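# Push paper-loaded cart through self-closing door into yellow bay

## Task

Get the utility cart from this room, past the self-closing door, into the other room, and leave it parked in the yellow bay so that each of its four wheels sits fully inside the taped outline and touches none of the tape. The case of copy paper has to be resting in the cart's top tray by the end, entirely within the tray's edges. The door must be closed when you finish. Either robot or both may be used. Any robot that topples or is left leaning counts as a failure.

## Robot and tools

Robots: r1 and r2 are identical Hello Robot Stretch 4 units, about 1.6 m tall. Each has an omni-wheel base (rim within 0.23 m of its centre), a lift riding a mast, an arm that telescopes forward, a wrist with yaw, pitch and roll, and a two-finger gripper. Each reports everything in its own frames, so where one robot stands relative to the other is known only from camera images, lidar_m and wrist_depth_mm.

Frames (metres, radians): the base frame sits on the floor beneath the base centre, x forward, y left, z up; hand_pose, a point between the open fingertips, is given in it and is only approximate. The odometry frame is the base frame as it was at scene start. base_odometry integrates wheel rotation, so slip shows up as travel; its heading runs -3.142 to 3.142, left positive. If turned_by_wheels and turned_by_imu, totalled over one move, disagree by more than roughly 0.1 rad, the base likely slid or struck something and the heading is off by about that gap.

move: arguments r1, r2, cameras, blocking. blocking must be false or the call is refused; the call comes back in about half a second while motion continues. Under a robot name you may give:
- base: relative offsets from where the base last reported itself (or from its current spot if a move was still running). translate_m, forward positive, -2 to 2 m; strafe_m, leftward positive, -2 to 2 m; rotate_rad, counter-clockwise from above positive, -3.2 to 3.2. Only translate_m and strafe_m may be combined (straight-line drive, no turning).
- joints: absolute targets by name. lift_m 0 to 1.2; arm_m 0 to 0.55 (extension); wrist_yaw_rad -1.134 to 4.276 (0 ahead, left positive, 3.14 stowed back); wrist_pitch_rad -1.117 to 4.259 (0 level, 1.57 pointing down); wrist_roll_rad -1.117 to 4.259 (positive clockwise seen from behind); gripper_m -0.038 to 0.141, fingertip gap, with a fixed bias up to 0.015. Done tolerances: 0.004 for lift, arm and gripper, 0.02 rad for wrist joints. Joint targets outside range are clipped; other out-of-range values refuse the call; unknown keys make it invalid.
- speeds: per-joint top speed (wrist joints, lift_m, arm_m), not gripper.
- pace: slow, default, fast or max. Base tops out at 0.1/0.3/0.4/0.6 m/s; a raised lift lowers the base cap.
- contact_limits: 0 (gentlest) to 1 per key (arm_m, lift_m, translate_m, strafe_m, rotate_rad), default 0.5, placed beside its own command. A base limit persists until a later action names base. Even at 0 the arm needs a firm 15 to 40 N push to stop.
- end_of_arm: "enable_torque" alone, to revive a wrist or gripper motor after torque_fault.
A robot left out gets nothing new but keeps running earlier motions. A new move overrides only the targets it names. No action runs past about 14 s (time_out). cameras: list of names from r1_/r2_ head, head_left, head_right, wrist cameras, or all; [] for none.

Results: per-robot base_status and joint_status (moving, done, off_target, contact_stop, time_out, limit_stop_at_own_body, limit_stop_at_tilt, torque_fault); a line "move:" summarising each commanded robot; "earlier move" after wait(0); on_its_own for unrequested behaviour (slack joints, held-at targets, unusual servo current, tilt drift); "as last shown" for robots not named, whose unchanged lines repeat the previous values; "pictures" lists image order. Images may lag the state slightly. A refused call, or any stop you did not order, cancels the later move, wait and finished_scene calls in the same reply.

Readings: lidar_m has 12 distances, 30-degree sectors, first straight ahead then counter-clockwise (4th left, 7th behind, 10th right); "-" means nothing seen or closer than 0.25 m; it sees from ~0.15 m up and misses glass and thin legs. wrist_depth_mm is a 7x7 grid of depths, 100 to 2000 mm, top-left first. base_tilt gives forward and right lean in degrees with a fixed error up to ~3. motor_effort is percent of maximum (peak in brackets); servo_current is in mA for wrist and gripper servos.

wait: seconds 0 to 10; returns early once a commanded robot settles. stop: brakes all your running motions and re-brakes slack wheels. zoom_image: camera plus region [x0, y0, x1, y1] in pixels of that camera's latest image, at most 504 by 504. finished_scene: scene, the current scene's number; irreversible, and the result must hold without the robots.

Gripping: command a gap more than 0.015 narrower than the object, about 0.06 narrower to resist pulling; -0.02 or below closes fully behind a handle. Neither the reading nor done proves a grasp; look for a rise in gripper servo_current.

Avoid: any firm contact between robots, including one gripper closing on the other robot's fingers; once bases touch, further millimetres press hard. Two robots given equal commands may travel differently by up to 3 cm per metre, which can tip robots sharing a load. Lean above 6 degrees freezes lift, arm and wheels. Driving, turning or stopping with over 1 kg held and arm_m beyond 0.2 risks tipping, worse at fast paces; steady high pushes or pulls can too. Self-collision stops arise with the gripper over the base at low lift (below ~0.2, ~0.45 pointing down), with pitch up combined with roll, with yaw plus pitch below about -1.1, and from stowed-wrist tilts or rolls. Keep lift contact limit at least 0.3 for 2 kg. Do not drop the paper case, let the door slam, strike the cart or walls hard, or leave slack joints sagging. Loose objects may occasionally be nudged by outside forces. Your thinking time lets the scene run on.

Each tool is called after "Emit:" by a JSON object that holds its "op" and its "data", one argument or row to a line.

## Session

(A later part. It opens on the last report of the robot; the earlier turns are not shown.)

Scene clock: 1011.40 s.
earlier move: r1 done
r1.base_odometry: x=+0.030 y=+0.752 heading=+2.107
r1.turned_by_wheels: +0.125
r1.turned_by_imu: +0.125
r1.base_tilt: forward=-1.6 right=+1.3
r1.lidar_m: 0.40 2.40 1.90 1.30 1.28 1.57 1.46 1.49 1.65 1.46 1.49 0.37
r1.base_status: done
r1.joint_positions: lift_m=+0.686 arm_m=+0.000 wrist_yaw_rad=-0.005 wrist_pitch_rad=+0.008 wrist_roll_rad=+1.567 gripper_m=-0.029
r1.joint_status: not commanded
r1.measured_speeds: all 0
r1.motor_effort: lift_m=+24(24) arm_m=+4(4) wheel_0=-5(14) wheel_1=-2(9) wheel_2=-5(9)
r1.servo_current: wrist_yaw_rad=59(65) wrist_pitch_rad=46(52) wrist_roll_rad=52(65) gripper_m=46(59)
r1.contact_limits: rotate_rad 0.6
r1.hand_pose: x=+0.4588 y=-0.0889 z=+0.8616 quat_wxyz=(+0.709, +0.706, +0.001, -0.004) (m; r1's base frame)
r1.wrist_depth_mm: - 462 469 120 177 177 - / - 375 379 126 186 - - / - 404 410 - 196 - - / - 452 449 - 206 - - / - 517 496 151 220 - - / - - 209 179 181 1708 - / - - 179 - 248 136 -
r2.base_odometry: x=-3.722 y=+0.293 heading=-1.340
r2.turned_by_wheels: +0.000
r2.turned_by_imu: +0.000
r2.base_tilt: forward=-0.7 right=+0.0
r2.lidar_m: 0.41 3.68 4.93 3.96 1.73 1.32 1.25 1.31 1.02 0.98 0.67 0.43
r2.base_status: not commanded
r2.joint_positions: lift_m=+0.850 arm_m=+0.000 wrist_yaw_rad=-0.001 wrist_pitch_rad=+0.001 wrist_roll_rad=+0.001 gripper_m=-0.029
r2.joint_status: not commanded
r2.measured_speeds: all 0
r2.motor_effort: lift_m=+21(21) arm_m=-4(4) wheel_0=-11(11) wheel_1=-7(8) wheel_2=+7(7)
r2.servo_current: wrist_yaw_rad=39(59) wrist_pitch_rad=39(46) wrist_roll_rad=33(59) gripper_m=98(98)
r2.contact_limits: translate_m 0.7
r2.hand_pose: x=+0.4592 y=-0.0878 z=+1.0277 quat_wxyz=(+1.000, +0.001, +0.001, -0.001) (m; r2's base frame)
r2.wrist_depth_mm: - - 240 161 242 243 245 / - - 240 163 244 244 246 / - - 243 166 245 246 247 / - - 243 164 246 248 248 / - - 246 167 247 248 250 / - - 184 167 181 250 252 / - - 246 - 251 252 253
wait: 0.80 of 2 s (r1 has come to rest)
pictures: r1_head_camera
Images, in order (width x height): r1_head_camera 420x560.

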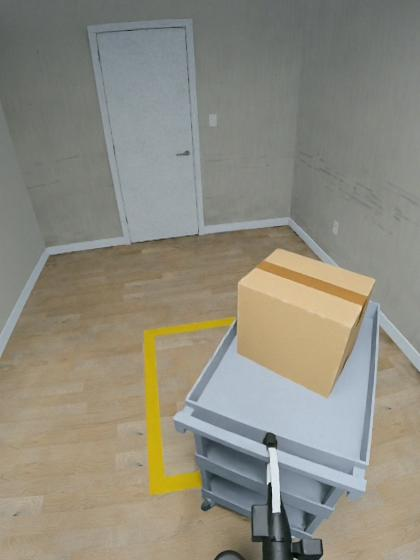

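Emit:
{"op": "move", "data": {
  "r1": {"base":{"translate_m":0.03,"strafe_m":-0.27},"contact_limits":{"translate_m":0.5}},
  "blocking": false,
  "cameras": []
}}

Emit:
{"op": "wait", "data": {
  "seconds": 3,
  "cameras": []
}}

Emit:
{"op": "move", "data": {
  "r1": {"base":{"rotate_rad":0.2},"pace":"slow","contact_limits":{"rotate_rad":0.6}},
  "blocking": false,
  "cameras": []
}}

Emit:
{"op": "wait", "data": {
  "seconds": 2,
  "cameras": []
}}

Emit:
{"op": "move", "data": {
  "r1": {"base":{"translate_m":0.03,"strafe_m":-0.27},"contact_limits":{"translate_m":0.5}},
  "blocking": false,
  "cameras": []
}}

Emit:
{"op": "wait", "data": {
  "seconds": 3,
  "cameras": []
}}

Emit:
{"op": "move", "data": {
  "r1": {"base":{"rotate_rad":0.2},"pace":"slow","contact_limits":{"rotate_rad":0.6}},
  "blocking": false,
  "cameras": []
}}

Emit:
{"op": "wait", "data": {
  "seconds": 2,
  "cameras": ["r1_head_camera"]
}}

Scene clock: 1028.37 s.
move: r1 moving
r1.base_odometry: x=+0.058 y=+0.773 heading=+2.107
r1.turned_by_wheels: +0.000
r1.turned_by_imu: -0.001
r1.base_tilt: forward=-1.6 right=+1.3
r1.lidar_m: 0.43 0.52 1.92 1.34 1.33 1.63 1.46 1.48 1.64 1.43 1.45 0.38
r1.base_status: translate_m moving; strafe_m moving
r1.joint_positions: lift_m=+0.686 arm_m=+0.000 wrist_yaw_rad=-0.001 wrist_pitch_rad=+0.008 wrist_roll_rad=+1.567 gripper_m=-0.029
r1.joint_status: not commanded
r1.measured_speeds: translate_m=+0.017 strafe_m=-0.133 rotate_rad=+0.007 lift_m=+0.000 arm_m=+0.000 wrist_yaw_rad=+0.040 wrist_pitch_rad=+0.000 wrist_roll_rad=+0.000
r1.motor_effort: lift_m=+24(24) arm_m=+4(4) wheel_0=+13(14) wheel_1=-8(9) wheel_2=-7(10)
r1.servo_current: wrist_yaw_rad=39(72) wrist_pitch_rad=52(65) wrist_roll_rad=33(65) gripper_m=46(59)
r1.contact_limits: translate_m 0.5
r1.hand_pose: x=+0.4592 y=-0.0876 z=+0.8616 quat_wxyz=(+0.709, +0.706, +0.002, -0.003) (m; r1's base frame)
r1.wrist_depth_mm: - 407 407 111 169 169 - / - 366 368 119 178 180 - / - 404 407 127 189 - - / - 459 455 135 203 - - / - 530 504 145 219 - - / - - - - 182 1708 - / - - 175 150 251 136 -
r2: as last shown
r2.turned_by_imu: +0.002
r2.base_tilt: forward=-0.7 right=+0.1
r2.lidar_m: 0.40 3.68 4.94 3.96 1.74 1.31 1.27 1.35 1.01 0.98 0.72 0.41
r2.motor_effort: lift_m=+21(21) arm_m=-4(4) wheel_0=-10(11) wheel_1=-7(7) wheel_2=+6(7)
r2.servo_current: wrist_yaw_rad=46(52) wrist_pitch_rad=46(46) wrist_roll_rad=46(52) gripper_m=91(104)
r2.contact_limits: translate_m 0.7
r2.wrist_depth_mm: - - 240 161 242 244 246 / - - 242 162 243 246 247 / - - 242 166 245 246 248 / - - 243 164 247 248 248 / - - 245 167 248 249 250 / - - 183 167 180 250 251 / - - 248 - 250 252 253
pictures: none
No camera images: "cameras" was empty.

Scene clock: 1030.13 s.
earlier move: r1 done
r1.base_odometry: x=+0.247 y=+0.916 heading=+2.107
r1.turned_by_wheels: +0.000
r1.turned_by_imu: +0.000
r1.base_tilt: forward=-1.5 right=+1.2
r1.lidar_m: 0.41 0.44 2.12 1.57 1.57 1.63 1.44 1.46 1.35 1.20 1.21 0.41
r1.base_status: done
r1.joint_positions: lift_m=+0.686 arm_m=+0.000 wrist_yaw_rad=+0.006 wrist_pitch_rad=+0.008 wrist_roll_rad=+1.567 gripper_m=-0.029
r1.joint_status: not commanded
r1.measured_speeds: all 0
r1.motor_effort: lift_m=+24(24) arm_m=-4(4) wheel_0=-1(20) wheel_1=-1(9) wheel_2=+1(10)
r1.servo_current: wrist_yaw_rad=65(78) wrist_pitch_rad=46(65) wrist_roll_rad=59(65) gripper_m=52(59)
r1.contact_limits: translate_m 0.5
r1.hand_pose: x=+0.4598 y=-0.0856 z=+0.8616 quat_wxyz=(+0.709, +0.706, +0.005, +0.000) (m; r1's base frame)
r1.wrist_depth_mm: - - - 138 193 - - / - 504 500 142 200 - - / - 402 404 147 208 - - / - 433 433 154 217 - - / - 477 469 160 225 - - / - - 210 168 181 1661 - / - - 177 127 244 138 -
r2.base_odometry: x=-3.722 y=+0.293 heading=-1.340
r2.turned_by_wheels: +0.000
r2.turned_by_imu: +0.000
r2.base_tilt: forward=-0.7 right=+0.0
r2.lidar_m: 0.37 3.70 4.93 3.95 1.70 1.30 1.26 1.32 1.01 0.97 0.66 0.44
r2.base_status: not commanded
r2.joint_positions: lift_m=+0.850 arm_m=+0.000 wrist_yaw_rad=-0.001 wrist_pitch_rad=+0.001 wrist_roll_rad=+0.001 gripper_m=-0.029
r2.joint_status: not commanded
r2.measured_speeds: all 0
r2.motor_effort: lift_m=+21(21) arm_m=-4(4) wheel_0=-11(11) wheel_1=-7(8) wheel_2=+6(7)
r2.servo_current: wrist_yaw_rad=46(52) wrist_pitch_rad=46(46) wrist_roll_rad=39(65) gripper_m=91(104)
r2.contact_limits: translate_m 0.7
r2.hand_pose: x=+0.4592 y=-0.0878 z=+1.0277 quat_wxyz=(+1.000, +0.001, +0.001, -0.001) (m; r2's base frame)
r2.wrist_depth_mm: - - 239 162 242 243 245 / - - 240 162 244 245 245 / - - 242 166 245 247 248 / - - 243 164 246 247 249 / - - 245 167 248 249 250 / - - 183 166 181 249 251 / - - 247 - 250 252 253
wait: 1.77 of 3 s (r1 has come to rest)
pictures: none
No camera images: "cameras" was empty.

Scene clock: 1030.63 s.
move: r1 moving
r1.base_odometry: x=+0.247 y=+0.916 heading=+2.229
r1.turned_by_wheels: +0.122
r1.turned_by_imu: +0.122
r1.base_tilt: forward=-1.6 right=+1.3
r1.lidar_m: 0.42 0.50 2.11 1.55 1.59 1.56 1.44 1.45 1.29 1.18 1.23 0.38
r1.base_status: rotate_rad moving
r1.joint_positions: lift_m=+0.686 arm_m=+0.000 wrist_yaw_rad=-0.007 wrist_pitch_rad=+0.008 wrist_roll_rad=+1.567 gripper_m=-0.029
r1.joint_status: not commanded
r1.measured_speeds: translate_m=-0.001 strafe_m=+0.001 rotate_rad=+0.417 lift_m=+0.000 arm_m=+0.000 wrist_yaw_rad=-0.010 wrist_pitch_rad=+0.000 wrist_roll_rad=+0.000
r1.motor_effort: lift_m=+24(24) arm_m=-4(4) wheel_0=-13(15) wheel_1=-6(8) wheel_2=-6(7)
r1.servo_current: wrist_yaw_rad=39(72) wrist_pitch_rad=52(52) wrist_roll_rad=39(59) gripper_m=46(52)
r1.contact_limits: rotate_rad 0.6
r1.hand_pose: x=+0.4587 y=-0.0894 z=+0.8616 quat_wxyz=(+0.709, +0.706, +0.000, -0.005) (m; r1's base frame)
r1.wrist_depth_mm: - - - 130 186 - - / - 394 392 - 194 - - / - 404 407 - 203 - - / - 442 439 - 214 - - / - 492 484 158 224 - - / - - 187 169 180 1661 - / - - - 147 247 1576 -
r2: as last shown
r2.base_tilt: forward=-0.7 right=+0.1
r2.lidar_m: 0.39 3.70 4.92 3.95 1.72 1.32 1.27 1.31 1.01 0.99 0.71 0.40
r2.servo_current: wrist_yaw_rad=52(52) wrist_pitch_rad=39(46) wrist_roll_rad=46(52) gripper_m=98(98)
r2.contact_limits: translate_m 0.7
r2.wrist_depth_mm: - - 239 161 242 243 244 / - - 240 162 244 245 246 / - - 242 166 244 247 247 / - - 243 164 245 248 248 / - - 245 167 248 248 250 / - - 183 166 181 250 252 / - - 248 - 250 252 253
pictures: none
No camera images: "cameras" was empty.

Scene clock: 1031.30 s.
earlier move: r1 done
r1.base_odometry: x=+0.247 y=+0.916 heading=+2.306
r1.turned_by_wheels: +0.077
r1.turned_by_imu: +0.078
r1.base_tilt: forward=-1.6 right=+1.3
r1.lidar_m: 0.44 2.27 2.10 1.57 1.62 1.51 1.44 1.51 1.25 1.19 1.26 0.36
r1.base_status: done
r1.joint_positions: lift_m=+0.686 arm_m=+0.000 wrist_yaw_rad=-0.003 wrist_pitch_rad=+0.008 wrist_roll_rad=+1.567 gripper_m=-0.029
r1.joint_status: not commanded
r1.measured_speeds: all 0
r1.motor_effort: lift_m=+24(24) arm_m=+2(4) wheel_0=-2(15) wheel_1=-3(8) wheel_2=-4(8)
r1.servo_current: wrist_yaw_rad=52(72) wrist_pitch_rad=39(59) wrist_roll_rad=65(65) gripper_m=52(59)
r1.contact_limits: rotate_rad 0.6
r1.hand_pose: x=+0.4590 y=-0.0883 z=+0.8616 quat_wxyz=(+0.709, +0.706, +0.002, -0.004) (m; r1's base frame)
r1.wrist_depth_mm: - 382 384 105 161 161 - / - 366 368 112 172 173 - / - 407 410 - 185 - - / - 473 462 130 200 - - / - - 530 140 217 1661 - / - - 207 179 181 1576 - / - - 180 128 257 136 1281
r2.base_odometry: x=-3.722 y=+0.293 heading=-1.340
r2.turned_by_wheels: +0.000
r2.turned_by_imu: +0.000
r2.base_tilt: forward=-0.6 right=+0.1
r2.lidar_m: 0.41 3.71 4.91 3.93 1.71 1.31 1.27 1.34 1.01 0.98 0.70 0.42
r2.base_status: not commanded
r2.joint_positions: lift_m=+0.850 arm_m=+0.000 wrist_yaw_rad=-0.001 wrist_pitch_rad=+0.001 wrist_roll_rad=+0.001 gripper_m=-0.029
r2.joint_status: not commanded
r2.measured_speeds: all 0
r2.motor_effort: lift_m=+21(21) arm_m=-4(4) wheel_0=-11(11) wheel_1=-7(8) wheel_2=+6(7)
r2.servo_current: wrist_yaw_rad=46(59) wrist_pitch_rad=39(46) wrist_roll_rad=33(52) gripper_m=98(104)
r2.contact_limits: translate_m 0.7
r2.hand_pose: x=+0.4592 y=-0.0878 z=+1.0277 quat_wxyz=(+1.000, +0.001, +0.001, -0.001) (m; r2's base frame)
r2.wrist_depth_mm: - - 238 162 242 244 245 / - - 241 162 243 245 245 / - - 243 166 245 246 248 / - - 243 164 246 248 248 / - - 244 167 248 250 250 / - - 183 167 180 252 251 / - - 248 - 251 252 253
wait: 0.67 of 2 s (r1 has come to rest)
pictures: none
No camera images: "cameras" was empty.

Scene clock: 1031.80 s.
move: r1 moving
r1.base_odometry: x=+0.270 y=+0.942 heading=+2.307
r1.turned_by_wheels: +0.001
r1.turned_by_imu: +0.001
r1.base_tilt: forward=-1.6 right=+1.2
r1.lidar_m: 0.43 0.52 2.15 1.60 1.66 1.51 1.43 1.50 1.22 1.16 1.22 0.36
r1.base_status: translate_m moving; strafe_m moving
r1.joint_positions: lift_m=+0.686 arm_m=+0.000 wrist_yaw_rad=+0.003 wrist_pitch_rad=+0.008 wrist_roll_rad=+1.567 gripper_m=-0.029
r1.joint_status: not commanded
r1.measured_speeds: translate_m=+0.015 strafe_m=-0.130 rotate_rad=+0.008 lift_m=+0.000 arm_m=+0.000 wrist_yaw_rad=+0.051 wrist_pitch_rad=+0.000 wrist_roll_rad=+0.000
r1.motor_effort: lift_m=+24(24) arm_m=+3(4) wheel_0=+17(17) wheel_1=-6(10) wheel_2=-4(8)
r1.servo_current: wrist_yaw_rad=65(65) wrist_pitch_rad=52(52) wrist_roll_rad=46(59) gripper_m=52(52)
r1.contact_limits: translate_m 0.5
r1.hand_pose: x=+0.4596 y=-0.0865 z=+0.8616 quat_wxyz=(+0.709, +0.706, +0.004, -0.001) (m; r1's base frame)
r1.wrist_depth_mm: - 342 345 - 149 150 - / - 362 362 103 161 161 - / - 407 410 108 176 173 - / - 480 473 118 192 - - / - - 549 - 211 1708 - / - - - - 189 1661 - / - - 177 - 177 136 -
r2: as last shown
r2.base_tilt: forward=-0.7 right=+0.1
r2.lidar_m: 0.40 3.69 4.91 3.95 1.71 1.33 1.26 1.33 1.01 0.95 0.70 0.43
r2.servo_current: wrist_yaw_rad=39(59) wrist_pitch_rad=39(46) wrist_roll_rad=33(59) gripper_m=91(98)
r2.contact_limits: translate_m 0.7
r2.wrist_depth_mm: - - 239 161 243 244 245 / - - 240 162 243 244 246 / - - 243 166 244 246 248 / - - 243 164 247 247 249 / - - 245 167 248 249 250 / - - 183 166 180 251 251 / - - 247 - 251 252 253
pictures: none
No camera images: "cameras" was empty.

Scene clock: 1033.60 s.
earlier move: r1 done
r1.base_odometry: x=+0.427 y=+1.120 heading=+2.306
r1.turned_by_wheels: -0.001
r1.turned_by_imu: -0.001
r1.base_tilt: forward=-1.6 right=+1.3
r1.lidar_m: 0.41 0.50 2.27 1.82 1.92 1.53 1.47 1.38 0.97 0.93 0.96 0.38
r1.base_status: done
r1.joint_positions: lift_m=+0.686 arm_m=+0.000 wrist_yaw_rad=+0.005 wrist_pitch_rad=+0.008 wrist_roll_rad=+1.567 gripper_m=-0.029
r1.joint_status: not commanded
r1.measured_speeds: all 0
r1.motor_effort: lift_m=+24(24) arm_m=-4(4) wheel_0=+1(22) wheel_1=-2(10) wheel_2=+1(8)
r1.servo_current: wrist_yaw_rad=33(78) wrist_pitch_rad=52(59) wrist_roll_rad=46(65) gripper_m=52(59)
r1.contact_limits: translate_m 0.5
r1.hand_pose: x=+0.4597 y=-0.0860 z=+0.8616 quat_wxyz=(+0.709, +0.706, +0.004, -0.001) (m; r1's base frame)
r1.wrist_depth_mm: - 436 427 111 168 170 - / - 373 370 119 179 - - / - 404 407 - 191 - - / - 455 452 137 204 - - / - 535 512 147 221 - - / - - - 183 231 1756 - / - - 178 163 178 1499 1281
r2.base_odometry: x=-3.722 y=+0.293 heading=-1.340
r2.turned_by_wheels: +0.000
r2.turned_by_imu: +0.000
r2.base_tilt: forward=-0.6 right=+0.0
r2.lidar_m: 0.39 3.67 4.92 3.94 1.72 1.31 1.28 1.31 1.02 1.00 0.70 0.41
r2.base_status: not commanded
r2.joint_positions: lift_m=+0.850 arm_m=+0.000 wrist_yaw_rad=-0.001 wrist_pitch_rad=+0.001 wrist_roll_rad=+0.001 gripper_m=-0.029
r2.joint_status: not commanded
r2.measured_speeds: all 0
r2.motor_effort: lift_m=+21(21) arm_m=-4(4) wheel_0=-11(11) wheel_1=-8(8) wheel_2=+6(7)
r2.servo_current: wrist_yaw_rad=46(65) wrist_pitch_rad=46(46) wrist_roll_rad=59(65) gripper_m=91(98)
r2.contact_limits: translate_m 0.7
r2.hand_pose: x=+0.4592 y=-0.0878 z=+1.0277 quat_wxyz=(+1.000, +0.001, +0.001, -0.001) (m; r2's base frame)
r2.wrist_depth_mm: - - 241 161 242 244 245 / - - 240 163 243 245 246 / - - 243 166 245 246 248 / - - 244 164 246 248 249 / - - 244 167 248 249 250 / - - 183 167 180 252 252 / - - 248 - 250 251 253
wait: 1.80 of 3 s (r1 has come to rest)
pictures: none
No camera images: "cameras" was empty.

Scene clock: 1034.10 s.
move: r1 moving
r1.base_odometry: x=+0.427 y=+1.120 heading=+2.427
r1.turned_by_wheels: +0.121
r1.turned_by_imu: +0.121
r1.base_tilt: forward=-1.6 right=+1.2
r1.lidar_m: 0.45 2.38 1.86 1.83 1.91 1.50 1.45 1.22 0.94 0.90 1.03 0.36
r1.base_status: rotate_rad moving
r1.joint_positions: lift_m=+0.686 arm_m=+0.000 wrist_yaw_rad=-0.010 wrist_pitch_rad=+0.008 wrist_roll_rad=+1.567 gripper_m=-0.029
r1.joint_status: not commanded
r1.measured_speeds: translate_m=+0.001 strafe_m=-0.001 rotate_rad=+0.419 lift_m=+0.000 arm_m=+0.000 wrist_yaw_rad=-0.021 wrist_pitch_rad=+0.000 wrist_roll_rad=+0.000
r1.motor_effort: lift_m=+24(24) arm_m=-4(4) wheel_0=-16(17) wheel_1=-5(8) wheel_2=-8(8)
r1.servo_current: wrist_yaw_rad=52(65) wrist_pitch_rad=46(59) wrist_roll_rad=52(72) gripper_m=46(52)
r1.contact_limits: rotate_rad 0.6
r1.hand_pose: x=+0.4584 y=-0.0902 z=+0.8616 quat_wxyz=(+0.709, +0.706, -0.001, -0.006) (m; r1's base frame)
r1.wrist_depth_mm: - 389 387 107 165 164 - / - 368 368 115 176 177 - / - 407 415 122 189 - - / - 473 466 134 204 - - / - - 539 - 223 1756 - / - - 195 167 180 1618 - / - - 179 140 263 1618 1281
r2: as last shown
r2.base_tilt: forward=-0.6 right=+0.1
r2.lidar_m: 0.40 3.68 4.96 3.95 1.70 1.32 1.27 1.34 0.99 0.97 0.70 0.40
r2.motor_effort: lift_m=+21(21) arm_m=-4(4) wheel_0=-11(11) wheel_1=-7(8) wheel_2=+7(7)
r2.servo_current: wrist_yaw_rad=46(52) wrist_pitch_rad=46(46) wrist_roll_rad=26(52) gripper_m=91(98)
r2.contact_limits: translate_m 0.7
r2.wrist_depth_mm: - - 239 161 242 244 245 / - - 240 163 243 245 246 / - - 243 166 245 246 247 / - - 243 164 246 248 249 / - - 245 168 247 248 249 / - - 183 166 181 250 251 / - - 247 - 251 252 253
pictures: none
No camera images: "cameras" was empty.

Scene clock: 1034.77 s.
earlier move: r1 done
r1.base_odometry: x=+0.427 y=+1.120 heading=+2.505
r1.turned_by_wheels: +0.078
r1.turned_by_imu: +0.078
r1.base_tilt: forward=-1.6 right=+1.2
r1.lidar_m: 0.42 2.31 1.85 1.83 1.80 1.47 1.43 1.18 0.95 0.92 1.07 0.34
r1.base_status: done
r1.joint_positions: lift_m=+0.686 arm_m=+0.000 wrist_yaw_rad=-0.003 wrist_pitch_rad=+0.008 wrist_roll_rad=+1.567 gripper_m=-0.029
r1.joint_status: not commanded
r1.measured_speeds: all 0
r1.motor_effort: lift_m=+24(24) arm_m=-4(4) wheel_0=-4(17) wheel_1=-2(8) wheel_2=-1(8)
r1.servo_current: wrist_yaw_rad=52(65) wrist_pitch_rad=52(59) wrist_roll_rad=33(72) gripper_m=52(59)
r1.contact_limits: rotate_rad 0.6
r1.hand_pose: x=+0.4591 y=-0.0882 z=+0.8616 quat_wxyz=(+0.709, +0.706, +0.002, -0.004) (m; r1's base frame)
r1.wrist_depth_mm: 324 324 324 - 141 142 - / - 364 368 - 155 153 - / - 421 430 - 170 167 - / - 544 504 109 191 - - / - - - - 217 1661 - / - - - - 181 1661 1308 / - - 179 133 290 - 1182
r2.base_odometry: x=-3.722 y=+0.293 heading=-1.340
r2.turned_by_wheels: +0.000
r2.turned_by_imu: +0.000
r2.base_tilt: forward=-0.7 right=+0.1
r2.lidar_m: 0.40 3.70 4.94 3.96 1.73 1.32 1.28 1.32 1.00 0.96 0.71 0.42
r2.base_status: not commanded
r2.joint_positions: lift_m=+0.850 arm_m=+0.000 wrist_yaw_rad=-0.001 wrist_pitch_rad=+0.001 wrist_roll_rad=+0.001 gripper_m=-0.029
r2.joint_status: not commanded
r2.measured_speeds: all 0
r2.motor_effort: lift_m=+21(21) arm_m=-4(4) wheel_0=-11(11) wheel_1=-7(8) wheel_2=+6(7)
r2.servo_current: wrist_yaw_rad=46(52) wrist_pitch_rad=33(46) wrist_roll_rad=39(52) gripper_m=98(98)
r2.contact_limits: translate_m 0.7
r2.hand_pose: x=+0.4592 y=-0.0878 z=+1.0277 quat_wxyz=(+1.000, +0.001, +0.001, -0.001) (m; r2's base frame)
r2.wrist_depth_mm: - - 240 161 243 243 245 / - - 240 162 243 245 247 / - - 242 166 244 247 247 / - - 244 164 246 248 249 / - - 245 167 247 249 251 / - - 183 167 181 250 251 / - - 247 - 251 252 253
wait: 0.67 of 2 s (r1 has come to rest)
pictures: r1_head_camera
Images, in order (width x height): r1_head_camera 420x560.

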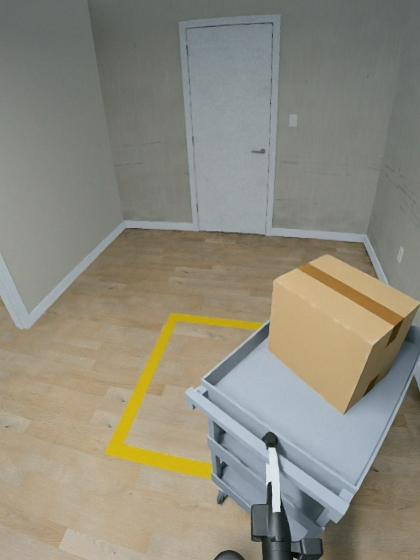

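Emit:
{"op": "move", "data": {
  "r1": {"base":{"strafe_m":-0.25},"contact_limits":{"strafe_m":0.6},"pace":"slow"},
  "blocking": false,
  "cameras": []
}}

Emit:
{"op": "wait", "data": {
  "seconds": 4,
  "cameras": ["r1_head_camera"]
}}

Scene clock: 1053.50 s.
move: r1 moving
r1.base_odometry: x=+0.436 y=+1.131 heading=+2.506
r1.turned_by_wheels: +0.001
r1.turned_by_imu: +0.000
r1.base_tilt: forward=-1.6 right=+1.3
r1.lidar_m: 0.43 2.32 1.86 1.84 1.80 1.48 1.46 1.15 0.92 0.92 1.02 0.34
r1.base_status: strafe_m moving
r1.joint_positions: lift_m=+0.686 arm_m=+0.000 wrist_yaw_rad=-0.003 wrist_pitch_rad=+0.008 wrist_roll_rad=+1.567 gripper_m=-0.029
r1.joint_status: not commanded
r1.measured_speeds: translate_m=-0.001 strafe_m=-0.056 rotate_rad=+0.003 lift_m=+0.000 arm_m=+0.000 wrist_yaw_rad=+0.000 wrist_pitch_rad=+0.000 wrist_roll_rad=+0.000
r1.motor_effort: lift_m=+24(24) arm_m=+1(4) wheel_0=+11(11) wheel_1=-5(8) wheel_2=+0(1)
r1.servo_current: wrist_yaw_rad=59(59) wrist_pitch_rad=52(59) wrist_roll_rad=59(65) gripper_m=52(59)
r1.contact_limits: strafe_m 0.6
r1.hand_pose: x=+0.4590 y=-0.0882 z=+0.8616 quat_wxyz=(+0.709, +0.706, +0.002, -0.004) (m; r1's base frame)
r1.wrist_depth_mm: 322 320 324 - - 136 - / - 362 370 - 146 148 - / - 427 436 - 164 165 - / - - 517 104 187 - - / - - - 117 214 1618 - / - - - - 182 1708 1308 / - - 177 147 176 392 399
r2: as last shown
r2.turned_by_imu: +0.003
r2.base_tilt: forward=-0.6 right=+0.1
r2.lidar_m: 0.39 3.72 4.93 3.95 1.71 1.33 1.26 1.35 0.99 0.98 0.72 0.41
r2.servo_current: wrist_yaw_rad=46(59) wrist_pitch_rad=39(46) wrist_roll_rad=46(59) gripper_m=98(104)
r2.contact_limits: translate_m 0.7
r2.wrist_depth_mm: - - 240 161 241 244 244 / - - 242 162 244 246 245 / - - 242 166 245 246 247 / - - 243 164 246 248 250 / - - 245 167 247 249 250 / - - 184 167 181 251 252 / - - 247 - 250 252 252
pictures: none
No camera images: "cameras" was empty.

Scene clock: 1056.63 s.
earlier move: r1 done
r1.base_odometry: x=+0.575 y=+1.321 heading=+2.506
r1.turned_by_wheels: +0.000
r1.turned_by_imu: -0.001
r1.base_tilt: forward=-1.6 right=+1.3
r1.lidar_m: 0.43 2.54 2.09 2.08 1.84 1.52 1.51 0.84 0.69 0.69 0.78 0.34
r1.base_status: done
r1.joint_positions: lift_m=+0.686 arm_m=+0.000 wrist_yaw_rad=+0.006 wrist_pitch_rad=+0.008 wrist_roll_rad=+1.567 gripper_m=-0.029
r1.joint_status: not commanded
r1.measured_speeds: all 0
r1.motor_effort: lift_m=+24(24) arm_m=-4(4) wheel_0=+5(18) wheel_1=-4(8) wheel_2=+2(4)
r1.servo_current: wrist_yaw_rad=59(78) wrist_pitch_rad=46(59) wrist_roll_rad=52(72) gripper_m=52(59)
r1.contact_limits: strafe_m 0.6
r1.hand_pose: x=+0.4598 y=-0.0857 z=+0.8616 quat_wxyz=(+0.709, +0.706, +0.005, -0.001) (m; r1's base frame)
r1.wrist_depth_mm: 322 320 322 - 138 138 - / - 362 368 - 149 150 - / - 421 424 - 166 167 - / - 539 504 107 187 - - / - - - 116 213 1618 - / - - - - 181 1618 500 / - - 176 147 289 394 1229
r2.base_odometry: x=-3.722 y=+0.293 heading=-1.340
r2.turned_by_wheels: +0.000
r2.turned_by_imu: +0.000
r2.base_tilt: forward=-0.7 right=+0.1
r2.lidar_m: 0.40 3.67 4.91 3.95 1.72 1.31 1.26 1.30 1.01 0.97 0.71 0.44
r2.base_status: not commanded
r2.joint_positions: lift_m=+0.850 arm_m=+0.000 wrist_yaw_rad=-0.001 wrist_pitch_rad=+0.001 wrist_roll_rad=+0.001 gripper_m=-0.029
r2.joint_status: not commanded
r2.measured_speeds: all 0
r2.motor_effort: lift_m=+21(21) arm_m=-4(4) wheel_0=-11(11) wheel_1=-8(8) wheel_2=+6(7)
r2.servo_current: wrist_yaw_rad=39(65) wrist_pitch_rad=39(46) wrist_roll_rad=52(59) gripper_m=91(104)
r2.contact_limits: translate_m 0.7
r2.hand_pose: x=+0.4592 y=-0.0878 z=+1.0277 quat_wxyz=(+1.000, +0.001, +0.001, -0.001) (m; r2's base frame)
r2.wrist_depth_mm: - - 240 161 241 244 245 / - - 241 162 244 244 245 / - - 241 166 246 246 247 / - - 243 164 247 247 250 / - - 245 167 247 249 251 / - - 183 166 180 251 251 / - - 248 - 250 251 254
wait: 3.13 of 4 s (r1 has come to rest)
pictures: r1_head_camera
Images, in order (width x height): r1_head_camera 420x560.

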